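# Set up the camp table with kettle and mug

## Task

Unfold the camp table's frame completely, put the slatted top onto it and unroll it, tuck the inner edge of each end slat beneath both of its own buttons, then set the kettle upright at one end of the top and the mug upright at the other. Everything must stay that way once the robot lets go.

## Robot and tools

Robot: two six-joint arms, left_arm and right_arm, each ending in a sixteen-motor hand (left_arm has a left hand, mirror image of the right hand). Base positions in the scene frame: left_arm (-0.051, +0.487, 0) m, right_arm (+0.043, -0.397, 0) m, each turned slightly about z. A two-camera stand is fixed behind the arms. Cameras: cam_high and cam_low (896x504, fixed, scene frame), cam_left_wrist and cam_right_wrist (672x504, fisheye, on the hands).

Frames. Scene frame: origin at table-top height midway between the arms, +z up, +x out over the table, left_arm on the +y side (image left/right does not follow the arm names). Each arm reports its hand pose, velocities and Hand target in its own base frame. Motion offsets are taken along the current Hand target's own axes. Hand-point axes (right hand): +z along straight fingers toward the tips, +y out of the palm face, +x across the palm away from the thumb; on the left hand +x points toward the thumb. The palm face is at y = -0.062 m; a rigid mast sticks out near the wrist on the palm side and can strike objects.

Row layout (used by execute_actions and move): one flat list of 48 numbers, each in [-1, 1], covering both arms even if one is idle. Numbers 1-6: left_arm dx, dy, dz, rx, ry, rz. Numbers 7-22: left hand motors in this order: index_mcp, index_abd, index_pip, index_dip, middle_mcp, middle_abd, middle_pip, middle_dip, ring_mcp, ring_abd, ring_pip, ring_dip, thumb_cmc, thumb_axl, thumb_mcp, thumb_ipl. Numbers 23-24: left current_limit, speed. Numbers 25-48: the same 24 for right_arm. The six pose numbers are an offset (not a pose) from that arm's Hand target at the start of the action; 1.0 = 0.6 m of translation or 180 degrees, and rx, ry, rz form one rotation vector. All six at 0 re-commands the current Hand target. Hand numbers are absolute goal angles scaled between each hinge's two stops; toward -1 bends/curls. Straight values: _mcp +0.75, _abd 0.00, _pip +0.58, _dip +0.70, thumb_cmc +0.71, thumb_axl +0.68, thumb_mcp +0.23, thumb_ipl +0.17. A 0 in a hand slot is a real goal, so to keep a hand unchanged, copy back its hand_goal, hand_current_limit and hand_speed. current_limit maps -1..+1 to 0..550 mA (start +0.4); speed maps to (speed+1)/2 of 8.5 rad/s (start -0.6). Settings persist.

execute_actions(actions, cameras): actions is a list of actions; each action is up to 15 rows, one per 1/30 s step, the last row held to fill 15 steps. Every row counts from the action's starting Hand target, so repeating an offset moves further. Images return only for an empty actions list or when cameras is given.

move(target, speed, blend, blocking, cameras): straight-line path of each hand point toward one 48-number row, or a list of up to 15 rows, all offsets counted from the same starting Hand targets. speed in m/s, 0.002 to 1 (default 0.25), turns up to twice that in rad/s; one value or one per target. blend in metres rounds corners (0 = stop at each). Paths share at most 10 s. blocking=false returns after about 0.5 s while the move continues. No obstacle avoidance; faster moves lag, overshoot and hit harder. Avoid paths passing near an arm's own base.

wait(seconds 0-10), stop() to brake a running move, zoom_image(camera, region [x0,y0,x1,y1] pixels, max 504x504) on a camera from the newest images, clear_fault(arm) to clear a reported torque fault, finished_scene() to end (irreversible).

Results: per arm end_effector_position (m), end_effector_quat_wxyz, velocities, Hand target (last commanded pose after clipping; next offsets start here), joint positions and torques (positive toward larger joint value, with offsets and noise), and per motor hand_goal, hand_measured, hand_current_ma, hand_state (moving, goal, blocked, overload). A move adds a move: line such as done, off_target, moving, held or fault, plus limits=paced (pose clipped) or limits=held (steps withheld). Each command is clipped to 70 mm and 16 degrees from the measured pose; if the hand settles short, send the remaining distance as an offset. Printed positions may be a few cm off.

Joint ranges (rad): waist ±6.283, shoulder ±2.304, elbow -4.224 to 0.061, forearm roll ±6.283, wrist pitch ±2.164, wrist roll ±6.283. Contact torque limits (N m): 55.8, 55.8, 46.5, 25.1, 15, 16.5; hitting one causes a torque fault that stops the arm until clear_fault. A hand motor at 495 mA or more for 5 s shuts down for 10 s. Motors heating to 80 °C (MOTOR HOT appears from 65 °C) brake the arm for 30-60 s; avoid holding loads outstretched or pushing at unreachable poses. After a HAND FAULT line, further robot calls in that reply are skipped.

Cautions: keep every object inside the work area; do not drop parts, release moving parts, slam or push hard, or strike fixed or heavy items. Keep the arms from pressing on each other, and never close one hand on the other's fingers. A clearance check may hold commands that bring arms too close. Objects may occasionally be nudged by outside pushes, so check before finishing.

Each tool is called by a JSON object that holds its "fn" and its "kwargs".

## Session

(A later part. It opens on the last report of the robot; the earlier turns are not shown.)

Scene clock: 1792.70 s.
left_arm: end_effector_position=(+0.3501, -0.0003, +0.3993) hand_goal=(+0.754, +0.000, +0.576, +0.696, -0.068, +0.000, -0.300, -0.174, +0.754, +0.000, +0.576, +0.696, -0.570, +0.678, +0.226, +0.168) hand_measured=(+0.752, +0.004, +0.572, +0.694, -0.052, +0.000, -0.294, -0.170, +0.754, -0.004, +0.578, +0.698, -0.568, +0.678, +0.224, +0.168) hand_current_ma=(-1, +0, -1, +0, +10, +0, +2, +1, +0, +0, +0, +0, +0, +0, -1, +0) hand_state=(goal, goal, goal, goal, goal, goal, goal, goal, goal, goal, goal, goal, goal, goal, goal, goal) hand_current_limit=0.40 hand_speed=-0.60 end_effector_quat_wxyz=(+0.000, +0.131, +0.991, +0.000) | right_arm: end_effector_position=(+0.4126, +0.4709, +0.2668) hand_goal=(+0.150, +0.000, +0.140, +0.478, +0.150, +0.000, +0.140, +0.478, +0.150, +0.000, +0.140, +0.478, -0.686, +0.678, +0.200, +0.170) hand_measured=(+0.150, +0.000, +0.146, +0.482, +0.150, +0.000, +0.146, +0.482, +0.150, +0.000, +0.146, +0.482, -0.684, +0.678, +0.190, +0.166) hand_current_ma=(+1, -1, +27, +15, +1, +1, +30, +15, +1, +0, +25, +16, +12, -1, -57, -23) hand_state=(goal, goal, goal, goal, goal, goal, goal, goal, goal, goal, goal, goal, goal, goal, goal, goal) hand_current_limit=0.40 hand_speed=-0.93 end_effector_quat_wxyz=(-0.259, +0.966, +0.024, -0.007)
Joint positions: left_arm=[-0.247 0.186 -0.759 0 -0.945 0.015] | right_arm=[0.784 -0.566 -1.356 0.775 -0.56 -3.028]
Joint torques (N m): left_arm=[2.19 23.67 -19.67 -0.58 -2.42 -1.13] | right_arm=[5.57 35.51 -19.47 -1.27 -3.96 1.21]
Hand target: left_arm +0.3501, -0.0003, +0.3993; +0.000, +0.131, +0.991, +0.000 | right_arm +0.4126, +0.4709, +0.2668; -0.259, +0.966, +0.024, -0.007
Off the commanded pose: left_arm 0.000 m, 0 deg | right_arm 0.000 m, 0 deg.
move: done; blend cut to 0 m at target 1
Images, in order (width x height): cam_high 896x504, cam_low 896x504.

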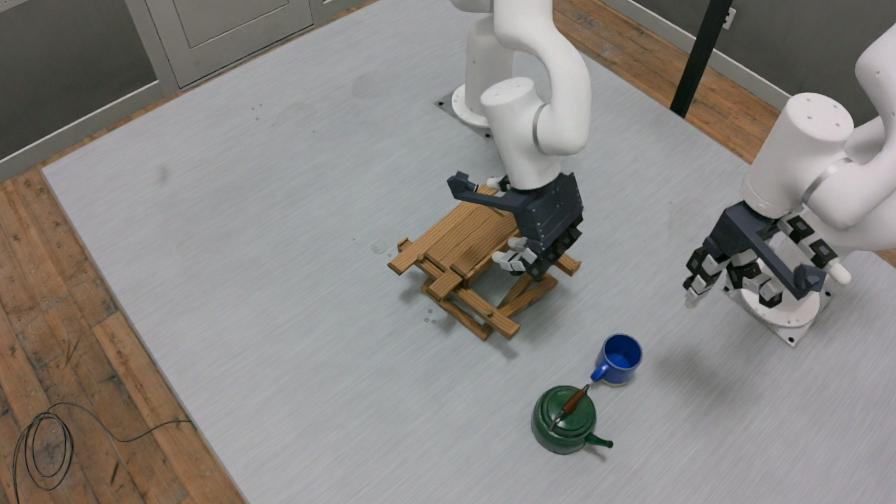

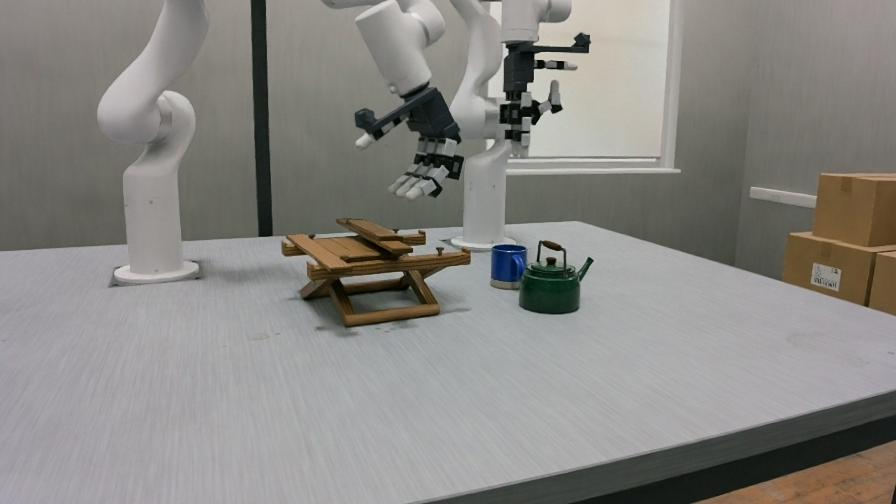

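{"fn": "zoom_image", "kwargs": {"camera": "cam_high", "region": [415, 235, 475, 295]}}

{"fn": "zoom_image", "kwargs": {"camera": "cam_low", "region": [325, 215, 405, 275]}}

Scaled by 8.400 from the camera's 896x504 image, which has a finer 1280x720 frame.

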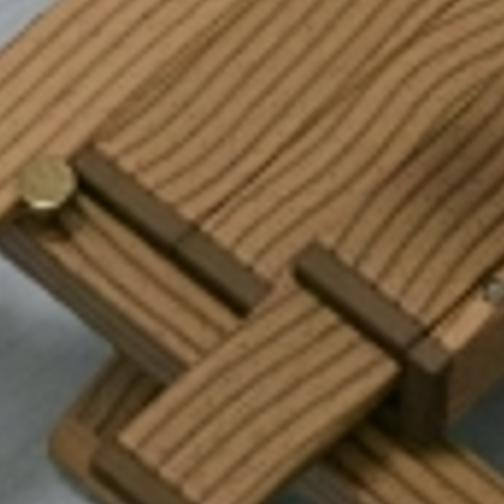

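Scaled by 6.300 from the camera's 896x504 image, which has a finer 1280x720 frame.

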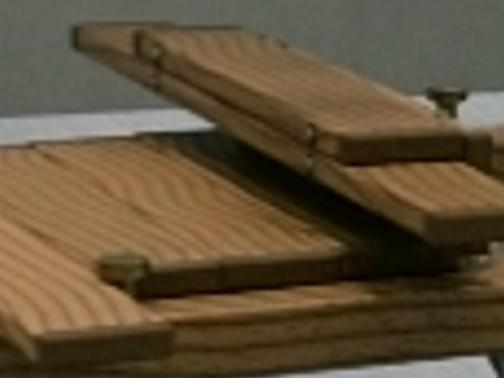

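{"fn": "move", "kwargs": {"target": [[0,0,0,0,0,0,0.754,0,0.576,0.696,-0.068,0,-0.3,-0.174,0.754,0,0.576,0.696,-0.571,0.678,0.226,0.168,0.4,-0.6,0,0.0355,-0.0845,0.3334,0,0,0.3,0,0.139,0.478,0.3,0,0.139,0.478,0.3,0,0.139,0.478,-0.686,0.678,0.2,0.17,0.4,-0.7],[0,0,0,0,0,0,0.754,0,0.576,0.696,-0.068,0,-0.3,-0.174,0.754,0,0.576,0.696,-0.571,0.678,0.226,0.168,0.4,-0.6,0,0.114,0.0513,0.3334,0,0,0.3,0,0.139,0.478,0.3,0,0.139,0.478,0.3,0,0.139,0.478,-0.686,0.678,0.2,0.17,0.4,-0.7]], "speed": [0.2, 0.08], "cameras": ["cam_high", "cam_low"]}}

{"fn": "zoom_image", "kwargs": {"camera": "cam_high", "region": [385, 185, 525, 295]}}

{"fn": "zoom_image", "kwargs": {"camera": "cam_low", "region": [280, 185, 420, 295]}}

Scene clock: 1860.80 s.
left_arm: end_effector_position=(+0.3501, -0.0003, +0.3993) hand_goal=(+0.754, +0.000, +0.576, +0.696, -0.068, +0.000, -0.300, -0.174, +0.754, +0.000, +0.576, +0.696, -0.570, +0.678, +0.226, +0.168) hand_measured=(+0.752, +0.004, +0.572, +0.694, -0.052, +0.000, -0.294, -0.170, +0.754, -0.004, +0.578, +0.698, -0.568, +0.678, +0.224, +0.168) hand_current_ma=(-1, +0, -1, +0, +10, +0, +2, +1, +0, +0, +0, +0, +0, +0, -1, +0) hand_state=(goal, goal, goal, goal, goal, goal, goal, goal, goal, goal, goal, goal, goal, goal, goal, goal) hand_current_limit=0.40 hand_speed=-0.60 end_effector_quat_wxyz=(+0.000, +0.131, +0.991, +0.000) | right_arm: end_effector_position=(+0.4147, +0.4271, +0.2060) hand_goal=(+0.300, +0.000, +0.140, +0.478, +0.300, +0.000, +0.140, +0.478, +0.300, +0.000, +0.140, +0.478, -0.686, +0.678, +0.200, +0.170) hand_measured=(+0.294, +0.000, +0.142, +0.480, +0.294, +0.000, +0.142, +0.480, +0.294, +0.000, +0.142, +0.480, -0.684, +0.678, +0.198, +0.168) hand_current_ma=(-31, -1, +6, +12, -29, +1, +7, +12, -33, +0, +6, +13, +11, -1, -12, -12) hand_state=(goal, goal, goal, goal, goal, goal, goal, goal, goal, goal, goal, goal, goal, goal, goal, goal) hand_current_limit=0.40 hand_speed=-0.70 end_effector_quat_wxyz=(+0.707, -0.707, -0.017, +0.018)
Joint positions: left_arm=[-0.247 0.186 -0.759 0 -0.945 0.015] | right_arm=[0.435 -0.679 -0.926 1.946 -1.479 -4.483]
Joint torques (N m): left_arm=[1.94 24 -20.43 -1.02 -2.54 -1.24] | right_arm=[-7.48 20.88 -15.92 3.35 -6.37 -1.3]
Hand target: left_arm +0.3501, -0.0003, +0.3993; +0.000, +0.131, +0.991, +0.000 | right_arm +0.4147, +0.4271, +0.2060; +0.707, -0.707, -0.017, +0.018
Off the commanded pose: left_arm 0.000 m, 0 deg | right_arm 0.000 m, 0 deg.
move: done
Images, in order (width x height): cam_high 896x504, cam_low 896x504.

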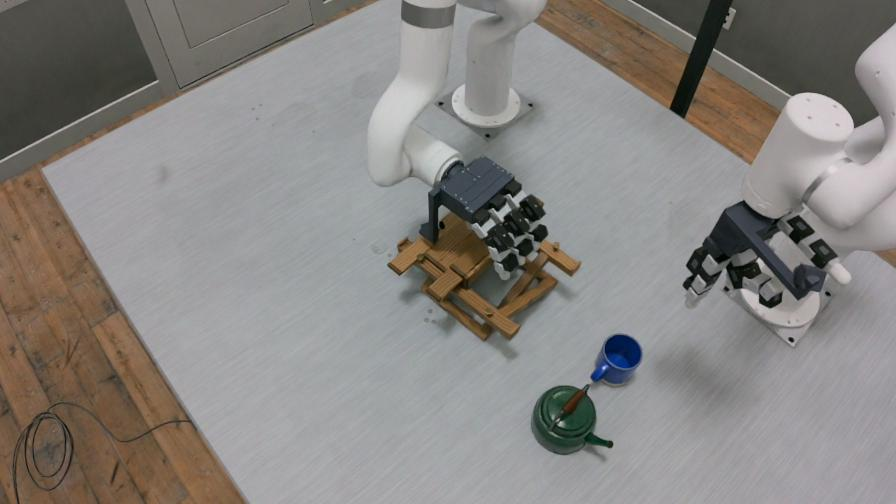

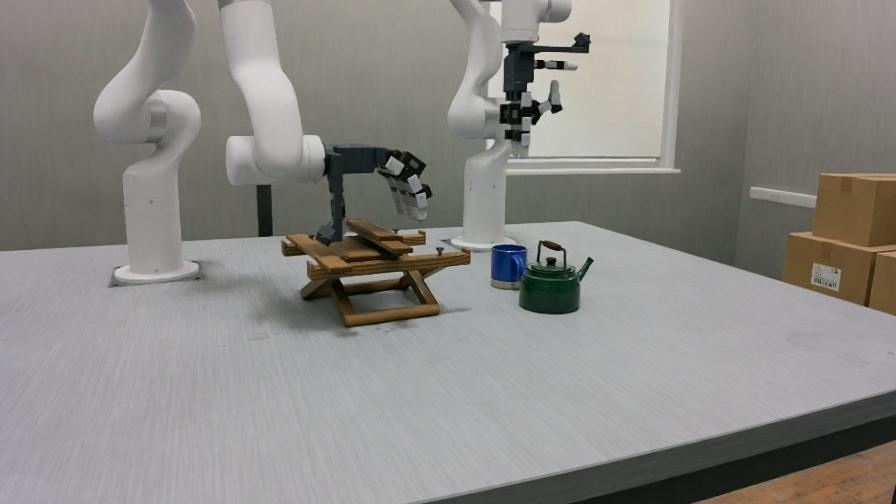

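Scaled by 3.600 from the camera's 896x504 image, which has a finer 1280x720 frame.

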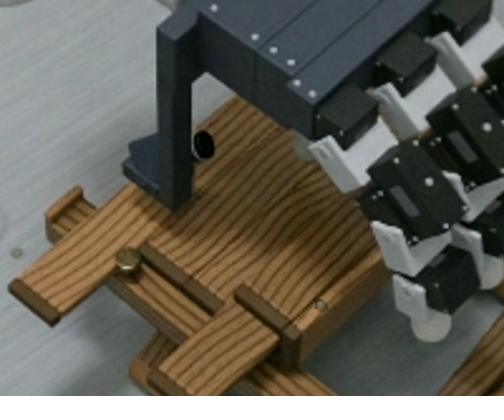

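Scaled by 3.600 from the camera's 896x504 image, which has a finer 1280x720 frame.

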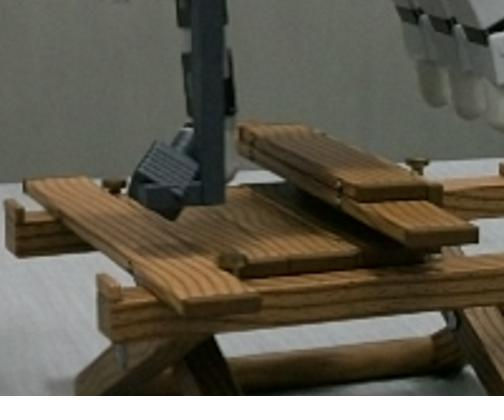

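{"fn": "execute_actions", "kwargs": {"actions": [[[0,0,0,0,0,0,0.754,0,0.576,0.696,-0.068,0,-0.3,-0.174,0.754,0,0.576,0.696,-0.571,0.678,0.226,0.168,0.4,-0.6,0,0,0,0,0,0,0.04,0,0.139,0.478,0.04,0,0.139,0.478,0.04,0,0.139,0.478,-0.686,0.678,0.2,0.17,0.25,-0.85]],[[0,0,0,0,0,0,0.754,0,0.576,0.696,-0.068,0,-0.3,-0.174,0.754,0,0.576,0.696,-0.571,0.678,0.226,0.168,0.4,-0.6,0,0,0,0,0,0,0.04,0,0.139,0.478,0.04,0,0.139,0.478,0.04,0,0.139,0.478,-0.686,0.678,0.05,0.11,0.25,-0.9]]], "cameras": ["cam_high","cam_low"]}}

Scene clock: 1885.13 s.
left_arm: end_effector_position=(+0.3501, -0.0003, +0.3993) hand_goal=(+0.754, +0.000, +0.576, +0.696, -0.068, +0.000, -0.300, -0.174, +0.754, +0.000, +0.576, +0.696, -0.570, +0.678, +0.226, +0.168) hand_measured=(+0.752, +0.004, +0.572, +0.694, -0.052, +0.000, -0.294, -0.170, +0.754, -0.004, +0.578, +0.698, -0.568, +0.678, +0.224, +0.168) hand_current_ma=(-1, +0, -1, +0, +10, +0, +2, +1, +0, +0, +0, +0, +0, +0, -1, +0) hand_state=(goal, goal, goal, goal, goal, goal, goal, goal, goal, goal, goal, goal, goal, goal, goal, goal) hand_current_limit=0.40 hand_speed=-0.60 end_effector_quat_wxyz=(+0.000, +0.131, +0.991, +0.000) | right_arm: end_effector_position=(+0.4147, +0.4271, +0.2060) hand_goal=(+0.040, +0.000, +0.140, +0.478, +0.040, +0.000, +0.140, +0.478, +0.040, +0.000, +0.140, +0.478, -0.686, +0.678, +0.050, +0.110) hand_measured=(+0.036, +0.000, +0.142, +0.480, +0.036, +0.000, +0.142, +0.480, +0.036, +0.000, +0.142, +0.480, -0.684, +0.678, +0.054, +0.112) hand_current_ma=(-18, -1, +6, +12, -17, +1, +7, +12, -19, +0, +6, +13, +11, -1, +29, +16) hand_state=(goal, goal, goal, goal, goal, goal, goal, goal, goal, goal, goal, goal, goal, goal, goal, goal) hand_current_limit=0.25 hand_speed=-0.90 end_effector_quat_wxyz=(+0.707, -0.707, -0.017, +0.018)
Joint positions: left_arm=[-0.247 0.186 -0.759 0 -0.945 0.015] | right_arm=[0.435 -0.679 -0.926 1.946 -1.479 -4.483]
Joint torques (N m): left_arm=[1.65 21.99 -19.96 -0.49 -2.52 -1.09] | right_arm=[2.74 21.34 -14.87 2.26 -5.45 -1.2]
Hand target: left_arm +0.3501, -0.0003, +0.3993; +0.000, +0.131, +0.991, +0.000 | right_arm +0.4147, +0.4271, +0.2060; +0.707, -0.707, -0.017, +0.018
Off the commanded pose: left_arm 0.000 m, 0 deg | right_arm 0.000 m, 0 deg.
Step readings (end_effector_position of left_arm | right_arm):
0: (+0.3501, -0.0003, +0.3993) | (+0.4147, +0.4271, +0.2060)
1: (+0.3501, -0.0003, +0.3993) | (+0.4147, +0.4271, +0.2060)
2: (+0.3501, -0.0003, +0.3993) | (+0.4147, +0.4271, +0.2060)
4: (+0.3501, -0.0003, +0.3993) | (+0.4147, +0.4271, +0.2060)
8: (+0.3501, -0.0003, +0.3993) | (+0.4147, +0.4271, +0.2060)
15: (+0.3501, -0.0003, +0.3993) | (+0.4147, +0.4271, +0.2060)
16: (+0.3501, -0.0003, +0.3993) | (+0.4147, +0.4271, +0.2060)
17: (+0.3501, -0.0003, +0.3993) | (+0.4147, +0.4271, +0.2060)
19: (+0.3501, -0.0003, +0.3993) | (+0.4147, +0.4271, +0.2060)
23: (+0.3501, -0.0003, +0.3993) | (+0.4147, +0.4271, +0.2060)
30: (+0.3501, -0.0003, +0.3993) | (+0.4147, +0.4271, +0.2060)
Images, in order (width x height): cam_high 896x504, cam_low 896x504.

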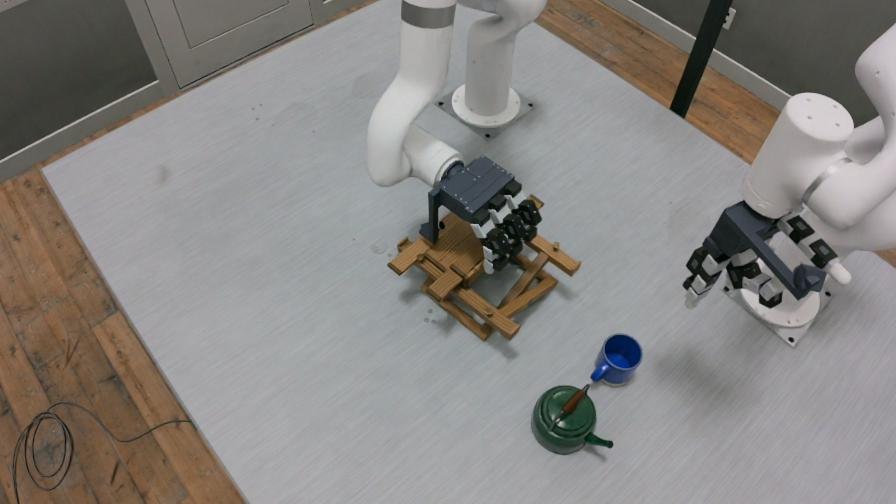

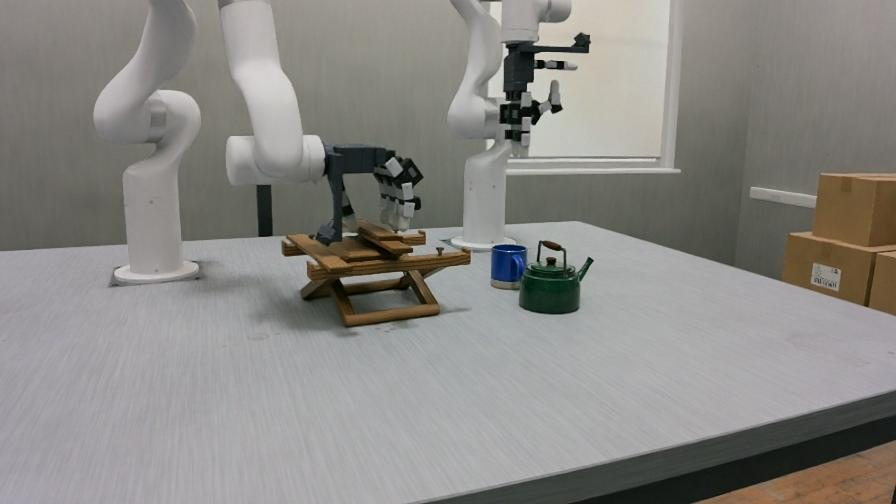

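{"fn": "execute_actions", "kwargs": {"actions": [[[0,0,0,0,0,0,0.754,0,0.576,0.696,-0.068,0,-0.3,-0.174,0.754,0,0.576,0.696,-0.571,0.678,0.226,0.168,0.4,-0.6,0,0,0,0,0,0,-0.0,0,0.139,0.478,0.0,0,0.139,0.478,0.0,0,0.139,0.478,-0.686,0.678,0.02,0.1,0.2,-0.95]],[[0,0,0,0,0,0,0.754,0,0.576,0.696,-0.068,0,-0.3,-0.174,0.754,0,0.576,0.696,-0.571,0.678,0.226,0.168,0.4,-0.6,0,0,0,0,0,0,-0.04,0,0.139,0.478,-0.04,0,0.139,0.478,-0.04,0,0.139,0.478,-0.686,0.678,0.01,0.07,0.2,-0.95]]]}}

{"fn": "zoom_image", "kwargs": {"camera": "cam_low", "region": [280, 185, 420, 295]}}

Scene clock: 1889.83 s.
left_arm: end_effector_position=(+0.3501, -0.0003, +0.3993) hand_goal=(+0.754, +0.000, +0.576, +0.696, -0.068, +0.000, -0.300, -0.174, +0.754, +0.000, +0.576, +0.696, -0.570, +0.678, +0.226, +0.168) hand_measured=(+0.752, +0.004, +0.572, +0.694, -0.052, +0.000, -0.294, -0.170, +0.754, -0.004, +0.578, +0.698, -0.568, +0.678, +0.224, +0.168) hand_current_ma=(-1, +0, -1, +0, +10, +0, +2, +1, +0, +0, +0, +0, +0, +0, -1, +0) hand_state=(goal, goal, goal, goal, goal, goal, goal, goal, goal, goal, goal, goal, goal, goal, goal, goal) hand_current_limit=0.40 hand_speed=-0.60 end_effector_quat_wxyz=(+0.000, +0.131, +0.991, +0.000) | right_arm: end_effector_position=(+0.4147, +0.4271, +0.2060) hand_goal=(-0.040, +0.000, +0.140, +0.478, -0.040, +0.000, +0.140, +0.478, -0.040, +0.000, +0.140, +0.478, -0.686, +0.678, +0.010, +0.070) hand_measured=(-0.036, +0.000, +0.142, +0.480, -0.036, +0.000, +0.142, +0.480, -0.036, +0.000, +0.142, +0.480, -0.684, +0.678, +0.040, +0.090) hand_current_ma=(+18, -1, +8, +12, +20, +1, +8, +12, +22, +0, +6, +13, +7, -1, +187, +127) hand_state=(goal, goal, goal, goal, goal, goal, goal, goal, goal, goal, goal, goal, goal, goal, blocked, goal) hand_current_limit=0.20 hand_speed=-0.95 end_effector_quat_wxyz=(+0.707, -0.707, -0.017, +0.018)
Joint positions: left_arm=[-0.247 0.186 -0.759 0 -0.945 0.015] | right_arm=[0.435 -0.679 -0.926 1.946 -1.479 -4.483]
Joint torques (N m): left_arm=[-0.17 23.63 -19.52 -0.68 -2.51 -1.11] | right_arm=[4.18 23.54 -13.42 2.89 -4.66 -1.09]
Hand target: left_arm +0.3501, -0.0003, +0.3993; +0.000, +0.131, +0.991, +0.000 | right_arm +0.4147, +0.4271, +0.2060; +0.707, -0.707, -0.017, +0.018
Off the commanded pose: left_arm 0.000 m, 0 deg | right_arm 0.000 m, 0 deg.
Step readings (end_effector_position of left_arm | right_arm):
0: (+0.3501, -0.0003, +0.3993) | (+0.4147, +0.4271, +0.2060)
1: (+0.3501, -0.0003, +0.3993) | (+0.4147, +0.4271, +0.2060)
2: (+0.3501, -0.0003, +0.3993) | (+0.4147, +0.4271, +0.2060)
4: (+0.3501, -0.0003, +0.3993) | (+0.4147, +0.4271, +0.2060)
8: (+0.3501, -0.0003, +0.3993) | (+0.4147, +0.4271, +0.2060)
15: (+0.3501, -0.0003, +0.3993) | (+0.4147, +0.4271, +0.2060)
16: (+0.3501, -0.0003, +0.3993) | (+0.4147, +0.4271, +0.2060)
17: (+0.3501, -0.0003, +0.3993) | (+0.4147, +0.4271, +0.2060)
19: (+0.3501, -0.0003, +0.3993) | (+0.4147, +0.4271, +0.2060)
23: (+0.3501, -0.0003, +0.3993) | (+0.4147, +0.4271, +0.2060)
30: (+0.3501, -0.0003, +0.3993) | (+0.4147, +0.4271, +0.2060)

Scaled by 3.600 from the camera's 896x504 image, which has a finer 1280x720 frame.
This view is cut from an older image: the scene may have changed since it was taken.

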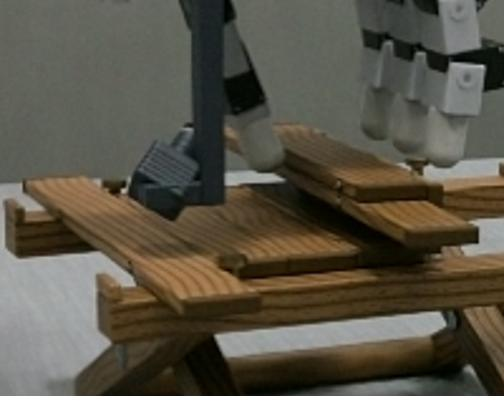

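{"fn": "wait", "kwargs": {"seconds": 0.2, "cameras": ["cam_high","cam_low"]}}

{"fn": "zoom_image", "kwargs": {"camera": "cam_low", "region": [280, 185, 420, 295]}}

{"fn": "zoom_image", "kwargs": {"camera": "cam_high", "region": [385, 185, 525, 295]}}

Scene clock: 1892.60 s.
left_arm: end_effector_position=(+0.3501, -0.0003, +0.3993) hand_goal=(+0.754, +0.000, +0.576, +0.696, -0.068, +0.000, -0.300, -0.174, +0.754, +0.000, +0.576, +0.696, -0.570, +0.678, +0.226, +0.168) hand_measured=(+0.752, +0.004, +0.572, +0.694, -0.052, +0.000, -0.294, -0.170, +0.754, -0.004, +0.578, +0.698, -0.568, +0.678, +0.224, +0.168) hand_current_ma=(-1, +0, -1, +0, +10, +0, +2, +1, +0, +0, +0, +0, +0, +0, -1, +0) hand_state=(goal, goal, goal, goal, goal, goal, goal, goal, goal, goal, goal, goal, goal, goal, goal, goal) hand_current_limit=0.40 hand_speed=-0.60 end_effector_quat_wxyz=(+0.000, +0.131, +0.991, +0.000) | right_arm: end_effector_position=(+0.4147, +0.4271, +0.2060) hand_goal=(-0.040, +0.000, +0.140, +0.478, -0.040, +0.000, +0.140, +0.478, -0.040, +0.000, +0.140, +0.478, -0.686, +0.678, +0.010, +0.070) hand_measured=(-0.036, +0.000, +0.142, +0.480, -0.036, +0.000, +0.142, +0.480, -0.036, +0.000, +0.142, +0.480, -0.684, +0.678, +0.040, +0.090) hand_current_ma=(+18, -1, +8, +12, +20, +1, +8, +12, +22, +0, +6, +13, +7, -1, +187, +127) hand_state=(goal, goal, goal, goal, goal, goal, goal, goal, goal, goal, goal, goal, goal, goal, blocked, goal) hand_current_limit=0.20 hand_speed=-0.95 end_effector_quat_wxyz=(+0.707, -0.707, -0.017, +0.018)
Joint positions: left_arm=[-0.247 0.186 -0.759 0 -0.945 0.015] | right_arm=[0.435 -0.679 -0.926 1.946 -1.479 -4.483]
Joint torques (N m): left_arm=[1.76 24.75 -19.07 -0.39 -2.53 -1.36] | right_arm=[3.6 22.68 -12.26 2.53 -4.15 -1.04]
Hand target: left_arm +0.3501, -0.0003, +0.3993; +0.000, +0.131, +0.991, +0.000 | right_arm +0.4147, +0.4271, +0.2060; +0.707, -0.707, -0.017, +0.018
Off the commanded pose: left_arm 0.000 m, 0 deg | right_arm 0.000 m, 0 deg.
wait: 0.20 s; at rest from the start
Images, in order (width x height): cam_high 896x504, cam_low 896x504.

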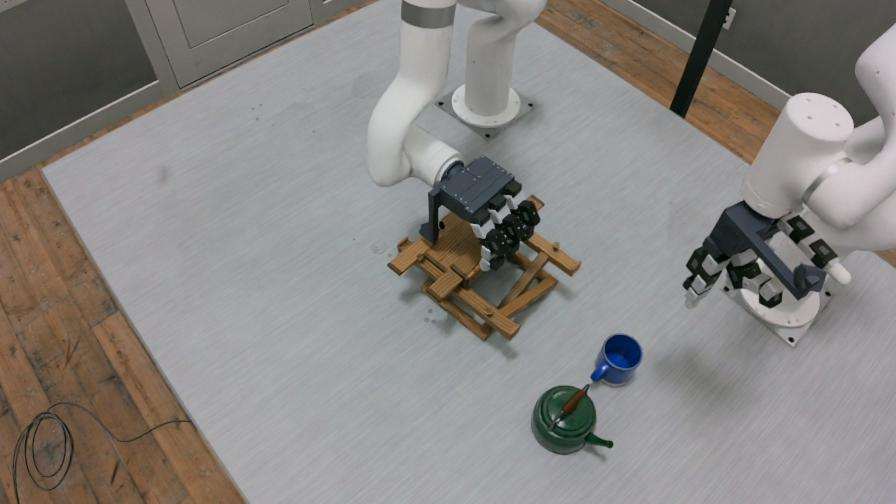

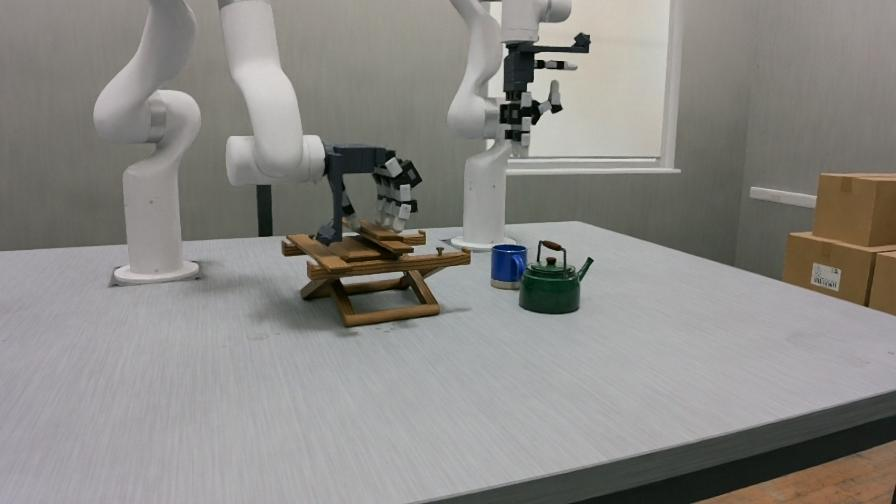

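Scaled by 3.600 from the camera's 896x504 image, which has a finer 1280x720 frame.

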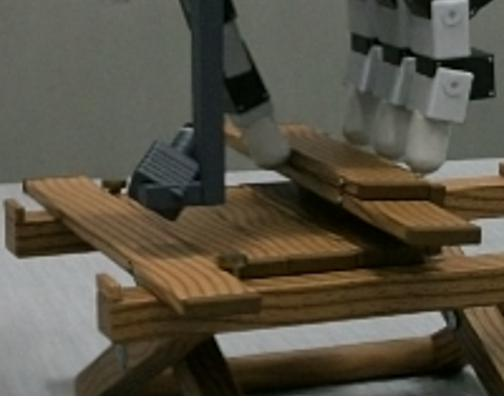

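Scaled by 3.600 from the camera's 896x504 image, which has a finer 1280x720 frame.

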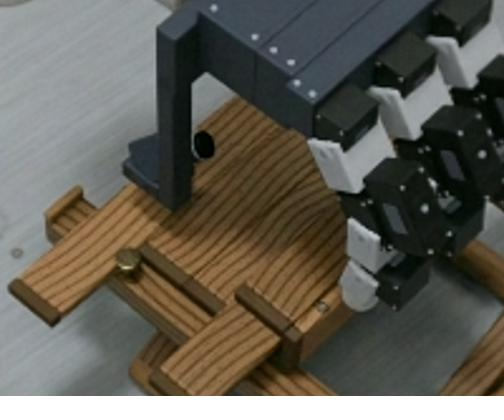

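{"fn": "execute_actions", "kwargs": {"actions": [[[0,0,0,0,0,0,0.754,0,0.576,0.696,-0.068,0,-0.3,-0.174,0.754,0,0.576,0.696,-0.571,0.678,0.226,0.168,0.4,-0.6,0,0,0,0,0,0,-0.07,0,0.139,0.478,-0.07,0,0.139,0.478,-0.07,0,0.139,0.478,-0.686,0.678,0.01,0.07,0.2,-0.95]]], "cameras": ["cam_high"]}}

{"fn": "zoom_image", "kwargs": {"camera": "cam_high", "region": [385, 185, 525, 295]}}

Scene clock: 1899.57 s.
left_arm: end_effector_position=(+0.3501, -0.0003, +0.3993) hand_goal=(+0.754, +0.000, +0.576, +0.696, -0.068, +0.000, -0.300, -0.174, +0.754, +0.000, +0.576, +0.696, -0.570, +0.678, +0.226, +0.168) hand_measured=(+0.752, +0.004, +0.572, +0.694, -0.052, +0.000, -0.294, -0.170, +0.754, -0.004, +0.578, +0.698, -0.568, +0.678, +0.224, +0.168) hand_current_ma=(-1, +0, -1, +0, +10, +0, +2, +1, +0, +0, +0, +0, +0, +0, -1, +0) hand_state=(goal, goal, goal, goal, goal, goal, goal, goal, goal, goal, goal, goal, goal, goal, goal, goal) hand_current_limit=0.40 hand_speed=-0.60 end_effector_quat_wxyz=(+0.000, +0.131, +0.991, +0.000) | right_arm: end_effector_position=(+0.4147, +0.4271, +0.2060) hand_goal=(-0.070, +0.000, +0.140, +0.478, -0.070, +0.000, +0.140, +0.478, -0.070, +0.000, +0.140, +0.478, -0.686, +0.678, +0.010, +0.070) hand_measured=(-0.042, +0.000, +0.146, +0.480, -0.042, +0.000, +0.148, +0.480, -0.040, +0.000, +0.146, +0.480, -0.684, +0.678, +0.040, +0.090) hand_current_ma=(+146, -1, +32, +12, +146, +1, +35, +12, +152, +0, +28, +13, +7, -1, +188, +127) hand_state=(blocked, goal, goal, goal, blocked, goal, goal, goal, blocked, goal, goal, goal, goal, goal, blocked, goal) hand_current_limit=0.20 hand_speed=-0.95 end_effector_quat_wxyz=(+0.707, -0.707, -0.017, +0.018)
Joint positions: left_arm=[-0.247 0.186 -0.759 0 -0.945 0.015] | right_arm=[0.435 -0.679 -0.926 1.946 -1.479 -4.483]
Joint torques (N m): left_arm=[1.7 23.26 -19.42 -0.67 -2.45 -1.24] | right_arm=[4.49 23.16 -12.27 2.78 -3.27 -0.72]
Hand target: left_arm +0.3501, -0.0003, +0.3993; +0.000, +0.131, +0.991, +0.000 | right_arm +0.4147, +0.4271, +0.2060; +0.707, -0.707, -0.017, +0.018
Off the commanded pose: left_arm 0.000 m, 0 deg | right_arm 0.000 m, 0 deg.
Step readings (end_effector_position of left_arm | right_arm):
0: (+0.3501, -0.0003, +0.3993) | (+0.4147, +0.4271, +0.2060)
1: (+0.3501, -0.0003, +0.3993) | (+0.4147, +0.4271, +0.2060)
2: (+0.3501, -0.0003, +0.3993) | (+0.4147, +0.4271, +0.2060)
4: (+0.3501, -0.0003, +0.3993) | (+0.4147, +0.4271, +0.2060)
8: (+0.3501, -0.0003, +0.3993) | (+0.4147, +0.4271, +0.2060)
15: (+0.3501, -0.0003, +0.3993) | (+0.4147, +0.4271, +0.2060)
Images, in order (width x height): cam_high 896x504.

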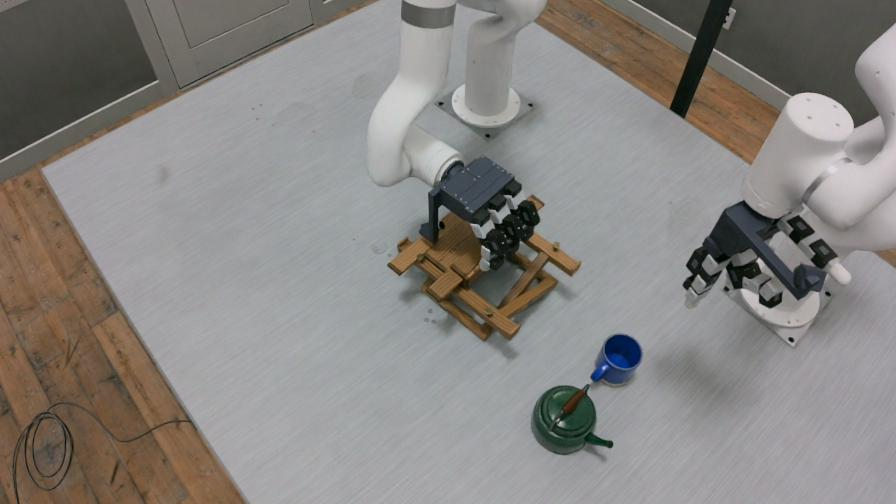

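Scaled by 3.600 from the camera's 896x504 image, which has a finer 1280x720 frame.

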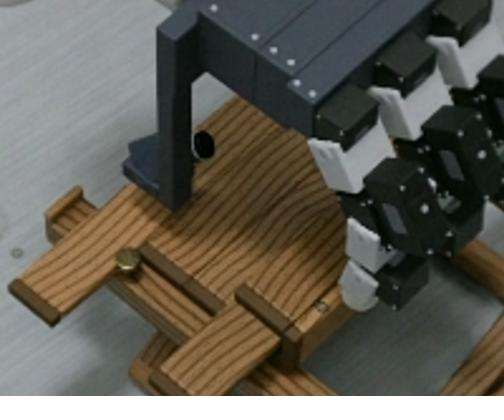

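{"fn": "move", "kwargs": {"target": [[0,0,0,0,0,0,0.754,0,0.576,0.696,-0.068,0,-0.3,-0.174,0.754,0,0.576,0.696,-0.571,0.678,0.226,0.168,0.4,-0.6,0,0.01134,0.03449,-0.08333,0,0,-0.07,0,0.139,0.478,-0.07,0,0.139,0.478,-0.07,0,0.139,0.478,-0.686,0.678,0.01,0.07,0.2,-0.95],[0,0,0,0,0,0,0.754,0,0.576,0.696,-0.068,0,-0.3,-0.174,0.754,0,0.576,0.696,-0.571,0.678,0.226,0.168,0.4,-0.6,0,0.03123,0.06487,-0.16667,0,0,-0.07,0,0.139,0.478,-0.07,0,0.139,0.478,-0.07,0,0.139,0.478,-0.686,0.678,0.01,0.07,0.2,-0.95]], "speed": 0.05, "blend": 0.002, "cameras": ["cam_high","cam_low"]}}

{"fn": "zoom_image", "kwargs": {"camera": "cam_low", "region": [280, 185, 420, 295]}}

{"fn": "zoom_image", "kwargs": {"camera": "cam_high", "region": [385, 185, 525, 295]}}

Scene clock: 1911.80 s.
left_arm: end_effector_position=(+0.3501, -0.0003, +0.3993) hand_goal=(+0.754, +0.000, +0.576, +0.696, -0.068, +0.000, -0.300, -0.174, +0.754, +0.000, +0.576, +0.696, -0.570, +0.678, +0.226, +0.168) hand_measured=(+0.752, +0.004, +0.572, +0.694, -0.052, +0.000, -0.294, -0.170, +0.754, -0.004, +0.578, +0.698, -0.568, +0.678, +0.224, +0.168) hand_current_ma=(-1, +0, -1, +0, +10, +0, +2, +1, +0, +0, +0, +0, +0, +0, -1, +0) hand_state=(goal, goal, goal, goal, goal, goal, goal, goal, goal, goal, goal, goal, goal, goal, goal, goal) hand_current_limit=0.40 hand_speed=-0.60 end_effector_quat_wxyz=(+0.000, +0.131, +0.991, +0.000) | right_arm: end_effector_position=(+0.4128, +0.4660, +0.1872) hand_goal=(-0.070, +0.000, +0.140, +0.478, -0.070, +0.000, +0.140, +0.478, -0.070, +0.000, +0.140, +0.478, -0.686, +0.678, +0.010, +0.070) hand_measured=(-0.040, +0.000, +0.150, +0.478, -0.042, +0.000, +0.148, +0.480, -0.044, +0.000, +0.146, +0.480, -0.682, +0.678, +0.052, +0.090) hand_current_ma=(+154, -1, +49, +3, +145, +1, +39, +8, +130, +0, +31, +12, +16, -1, +266, +127) hand_state=(blocked, goal, goal, goal, blocked, goal, goal, goal, blocked, goal, goal, goal, goal, goal, blocked, goal) hand_current_limit=0.20 hand_speed=-0.95 end_effector_quat_wxyz=(-0.500, +0.866, +0.021, -0.013)
Joint positions: left_arm=[-0.247 0.186 -0.759 0 -0.945 0.015] | right_arm=[0.625 -0.604 -1.067 1.837 -0.853 -4.191]
Joint torques (N m): left_arm=[1.55 22.58 -20.6 -0.32 -2.33 -1.04] | right_arm=[3.29 19.47 -17.35 -2.52 3.21 0.97]
Hand target: left_arm +0.3501, -0.0003, +0.3993; +0.000, +0.131, +0.991, +0.000 | right_arm +0.4128, +0.4660, +0.1872; -0.500, +0.866, +0.021, -0.013
Off the commanded pose: left_arm 0.000 m, 0 deg | right_arm 0.000 m, 0 deg.
move: done
Images, in order (width x height): cam_high 896x504, cam_low 896x504.

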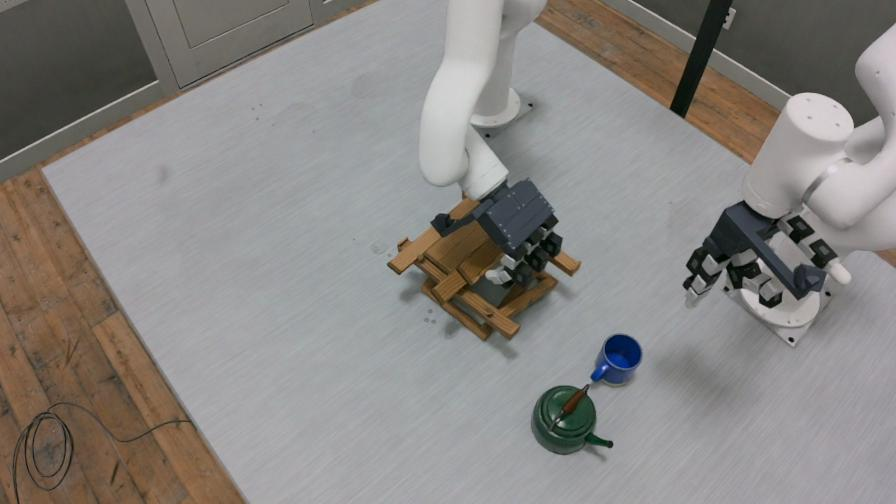

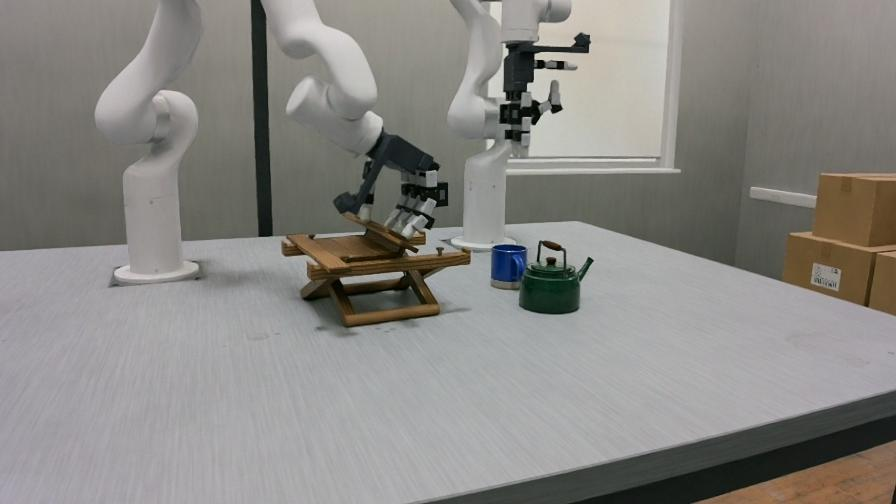

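Scaled by 3.600 from the camera's 896x504 image, which has a finer 1280x720 frame.

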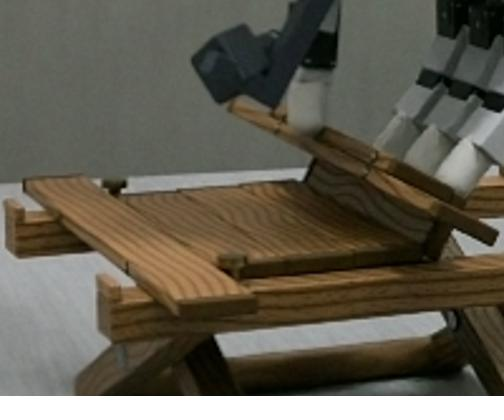

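Scaled by 3.600 from the camera's 896x504 image, which has a finer 1280x720 frame.

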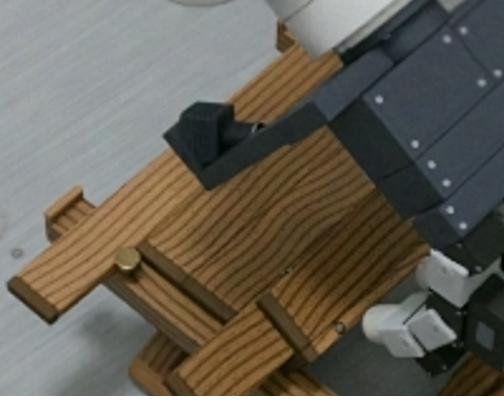

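{"fn": "move", "kwargs": {"target": [[0,0,0,0,0,0,0.754,0,0.576,0.696,-0.068,0,-0.3,-0.174,0.754,0,0.576,0.696,-0.571,0.678,0.226,0.168,0.4,-0.6,0,0.01134,0.03449,-0.08333,0,0,-0.07,0,0.139,0.478,-0.07,0,0.139,0.478,-0.07,0,0.139,0.478,-0.686,0.678,0.01,0.07,0.2,-0.95],[0,0,0,0,0,0,0.754,0,0.576,0.696,-0.068,0,-0.3,-0.174,0.754,0,0.576,0.696,-0.571,0.678,0.226,0.168,0.4,-0.6,0,0.03123,0.06487,-0.16667,0,0,-0.07,0,0.139,0.478,-0.07,0,0.139,0.478,-0.07,0,0.139,0.478,-0.686,0.678,0.01,0.07,0.2,-0.95]], "speed": 0.05, "blend": 0.002, "cameras": ["cam_high","cam_low"]}}

{"fn": "zoom_image", "kwargs": {"camera": "cam_low", "region": [280, 185, 420, 295]}}

{"fn": "zoom_image", "kwargs": {"camera": "cam_high", "region": [385, 185, 525, 295]}}

Scene clock: 1930.17 s.
left_arm: end_effector_position=(+0.3501, -0.0003, +0.3993) hand_goal=(+0.754, +0.000, +0.576, +0.696, -0.068, +0.000, -0.300, -0.174, +0.754, +0.000, +0.576, +0.696, -0.570, +0.678, +0.226, +0.168) hand_measured=(+0.752, +0.004, +0.572, +0.694, -0.052, +0.000, -0.294, -0.170, +0.754, -0.004, +0.578, +0.698, -0.568, +0.678, +0.224, +0.168) hand_current_ma=(-1, +0, -1, +0, +10, +0, +2, +1, +0, +0, +0, +0, +0, +0, -1, +0) hand_state=(goal, goal, goal, goal, goal, goal, goal, goal, goal, goal, goal, goal, goal, goal, goal, goal) hand_current_limit=0.40 hand_speed=-0.60 end_effector_quat_wxyz=(+0.000, +0.131, +0.991, +0.000) | right_arm: end_effector_position=(+0.4116, +0.4903, +0.1515) hand_goal=(-0.070, +0.000, +0.140, +0.478, -0.070, +0.000, +0.140, +0.478, -0.070, +0.000, +0.140, +0.478, -0.686, +0.678, +0.010, +0.070) hand_measured=(-0.052, +0.000, +0.150, +0.480, -0.052, +0.000, +0.148, +0.480, -0.054, +0.000, +0.146, +0.480, -0.680, +0.678, +0.076, +0.092) hand_current_ma=(+95, -1, +48, +6, +87, +1, +39, +8, +79, +0, +31, +12, +29, +0, +330, +145) hand_state=(goal, goal, goal, goal, goal, goal, goal, goal, goal, goal, goal, goal, goal, goal, blocked, blocked) hand_current_limit=0.20 hand_speed=-0.95 end_effector_quat_wxyz=(-0.259, +0.966, +0.024, -0.007)
Joint positions: left_arm=[-0.247 0.186 -0.759 0 -0.945 0.015] | right_arm=[0.807 -0.747 -1.351 1.05 -0.433 -3.319]
Joint torques (N m): left_arm=[1.18 24.89 -19.65 -1.07 -2.46 -1.31] | right_arm=[4.81 24.57 -18.72 -1.62 3 0.92]
Hand target: left_arm +0.3501, -0.0003, +0.3993; +0.000, +0.131, +0.991, +0.000 | right_arm +0.4115, +0.4903, +0.1516; -0.259, +0.966, +0.024, -0.007
Off the commanded pose: left_arm 0.000 m, 0 deg | right_arm 0.000 m, 0 deg.
move: done
Images, in order (width x height): cam_high 896x504, cam_low 896x504.

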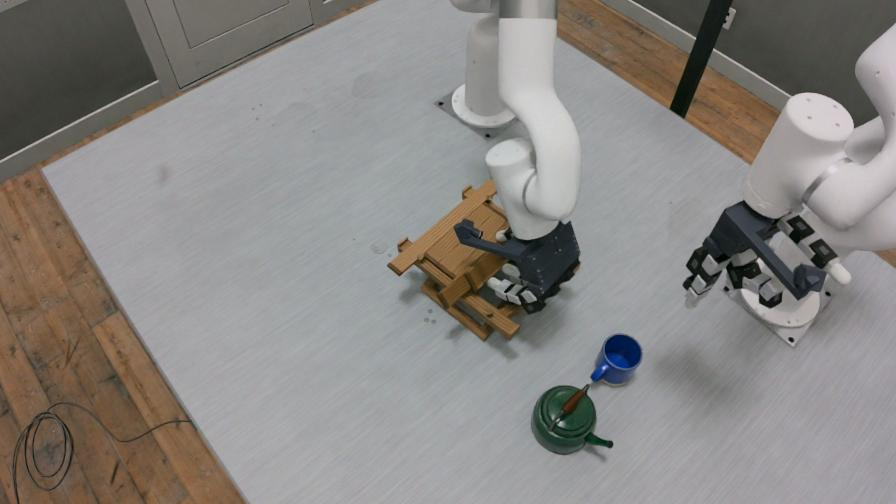

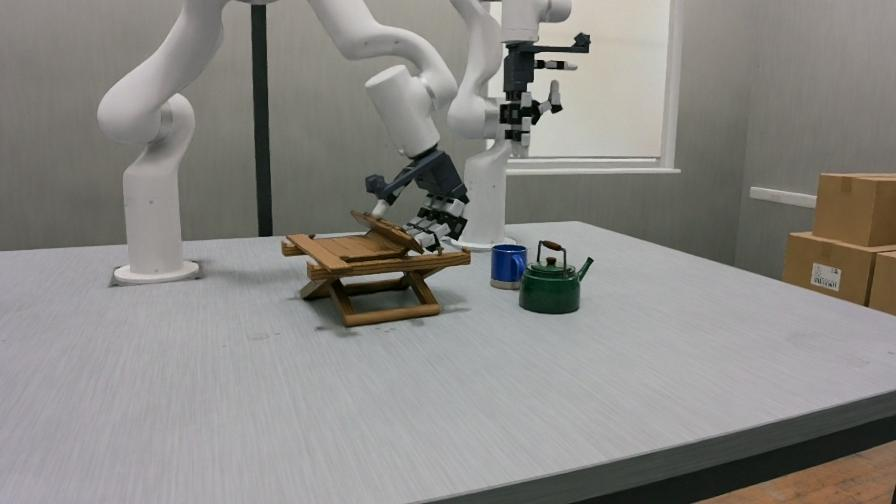

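Scaled by 3.600 from the camera's 896x504 image, which has a finer 1280x720 frame.

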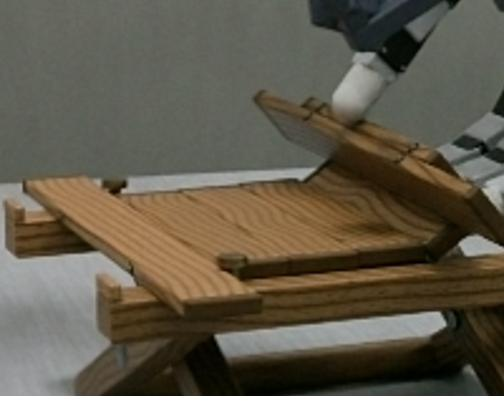

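Scaled by 3.600 from the camera's 896x504 image, which has a finer 1280x720 frame.

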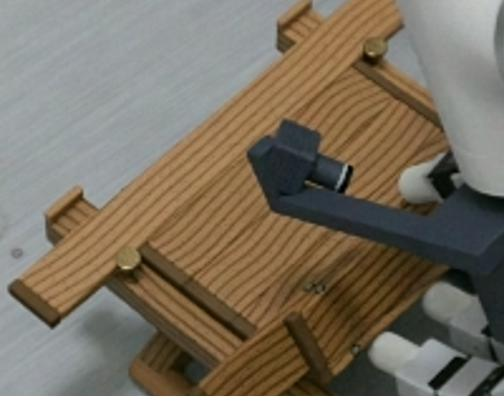

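{"fn": "move", "kwargs": {"target": [[0,0,0,0,0,0,0.754,0,0.576,0.696,-0.068,0,-0.3,-0.174,0.754,0,0.576,0.696,-0.571,0.678,0.226,0.168,0.4,-0.6,0,0,0,0,0,0,-0.052,0,0.139,0.478,-0.052,0,0.139,0.478,-0.052,0,0.139,0.478,-0.686,0.678,0.07,0.09,0.2,-0.95],[0,0,0,0,0,0,0.754,0,0.576,0.696,-0.068,0,-0.3,-0.174,0.754,0,0.576,0.696,-0.571,0.678,0.226,0.168,0.4,-0.6,0,0.00423,0.02065,0,0,0,-0.052,0,0.139,0.478,-0.052,0,0.139,0.478,-0.052,0,0.139,0.478,-0.686,0.678,0.07,0.09,0.2,-0.95]], "speed": 0.03, "cameras": ["cam_high","cam_low"]}}

{"fn": "zoom_image", "kwargs": {"camera": "cam_low", "region": [280, 185, 420, 295]}}

{"fn": "zoom_image", "kwargs": {"camera": "cam_high", "region": [385, 185, 525, 295]}}

Scene clock: 1950.90 s.
left_arm: end_effector_position=(+0.3501, -0.0003, +0.3993) hand_goal=(+0.754, +0.000, +0.576, +0.696, -0.068, +0.000, -0.300, -0.174, +0.754, +0.000, +0.576, +0.696, -0.570, +0.678, +0.226, +0.168) hand_measured=(+0.752, +0.004, +0.572, +0.694, -0.052, +0.000, -0.294, -0.170, +0.754, -0.004, +0.578, +0.698, -0.568, +0.678, +0.224, +0.168) hand_current_ma=(-1, +0, -1, +0, +10, +0, +2, +1, +0, +0, +0, +0, +0, +0, -1, +0) hand_state=(goal, goal, goal, goal, goal, goal, goal, goal, goal, goal, goal, goal, goal, goal, goal, goal) hand_current_limit=0.40 hand_speed=-0.60 end_effector_quat_wxyz=(+0.000, +0.131, +0.991, +0.000) | right_arm: end_effector_position=(+0.4113, +0.4943, +0.1396) hand_goal=(-0.052, +0.000, +0.140, +0.478, -0.052, +0.000, +0.140, +0.478, -0.052, +0.000, +0.140, +0.478, -0.686, +0.678, +0.070, +0.090) hand_measured=(-0.040, +0.000, +0.146, +0.480, -0.040, +0.000, +0.148, +0.480, -0.050, +0.000, +0.142, +0.480, -0.686, +0.678, +0.070, +0.092) hand_current_ma=(+62, -1, +32, +11, +59, +1, +36, +10, +14, +3, +9, +12, -3, +0, -5, +9) hand_state=(goal, goal, goal, goal, goal, goal, goal, goal, goal, goal, goal, goal, goal, goal, goal, goal) hand_current_limit=0.20 hand_speed=-0.95 end_effector_quat_wxyz=(-0.259, +0.966, +0.024, -0.007)
Joint positions: left_arm=[-0.247 0.186 -0.759 0 -0.945 0.015] | right_arm=[0.811 -0.771 -1.36 1.08 -0.423 -3.348]
Joint torques (N m): left_arm=[1.45 22.42 -20.28 0.12 -2.31 -1.24] | right_arm=[6.66 25.36 -17.99 3.78 3.71 -1.1]
Hand target: left_arm +0.3501, -0.0003, +0.3993; +0.000, +0.131, +0.991, +0.000 | right_arm +0.4113, +0.4943, +0.1396; -0.259, +0.966, +0.024, -0.007
Off the commanded pose: left_arm 0.000 m, 0 deg | right_arm 0.000 m, 0 deg.
move: done
Images, in order (width x height): cam_high 896x504, cam_low 896x504.

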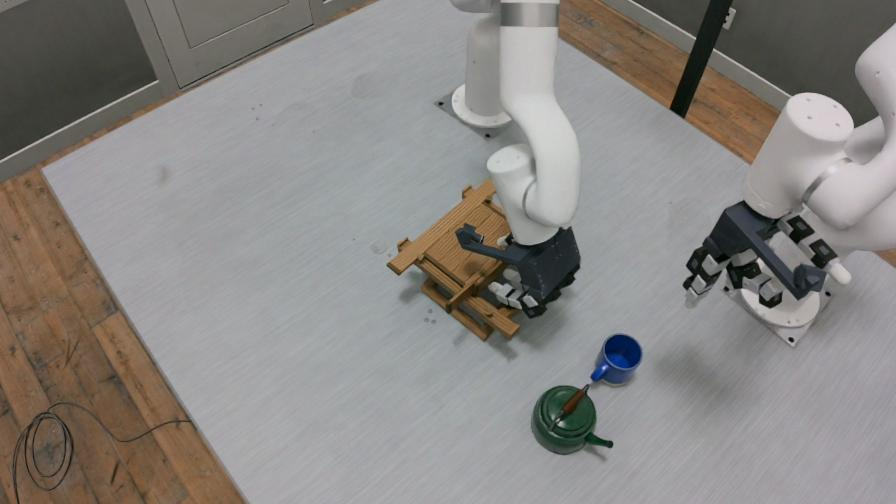

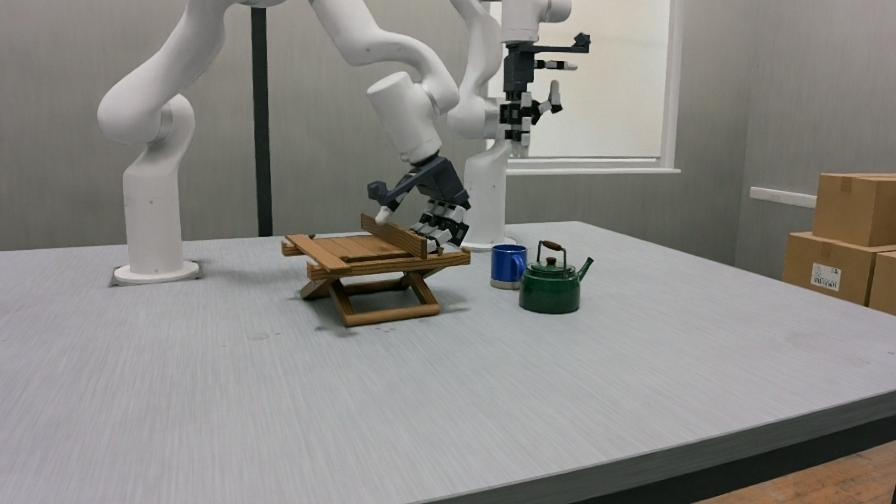

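Scaled by 3.600 from the camera's 896x504 image, which has a finer 1280x720 frame.

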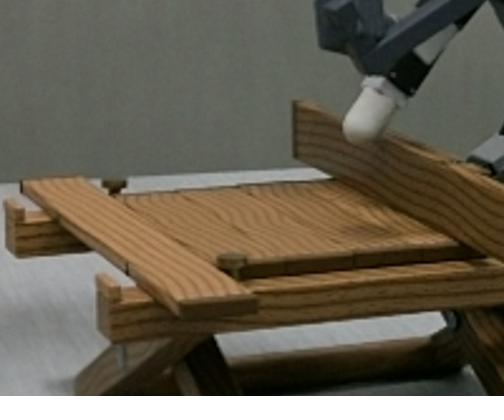

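Scaled by 3.600 from the camera's 896x504 image, which has a finer 1280x720 frame.

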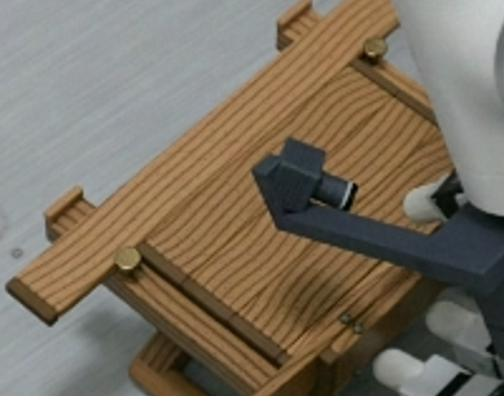

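{"fn": "zoom_image", "kwargs": {"camera": "cam_high", "region": [440, 225, 530, 295]}}

{"fn": "zoom_image", "kwargs": {"camera": "cam_low", "region": [340, 200, 480, 290]}}

Scaled by 5.600 from the camera's 896x504 image, which has a finer 1280x720 frame.

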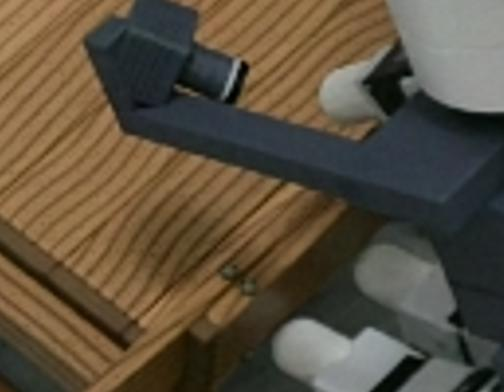

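Scaled by 3.600 from the camera's 896x504 image, which has a finer 1280x720 frame.

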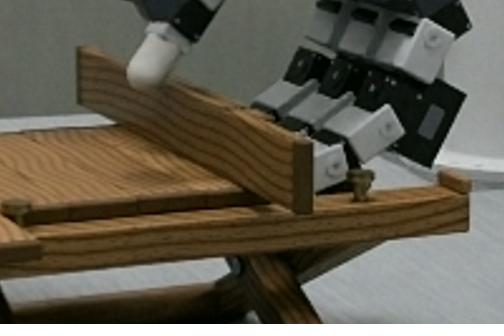

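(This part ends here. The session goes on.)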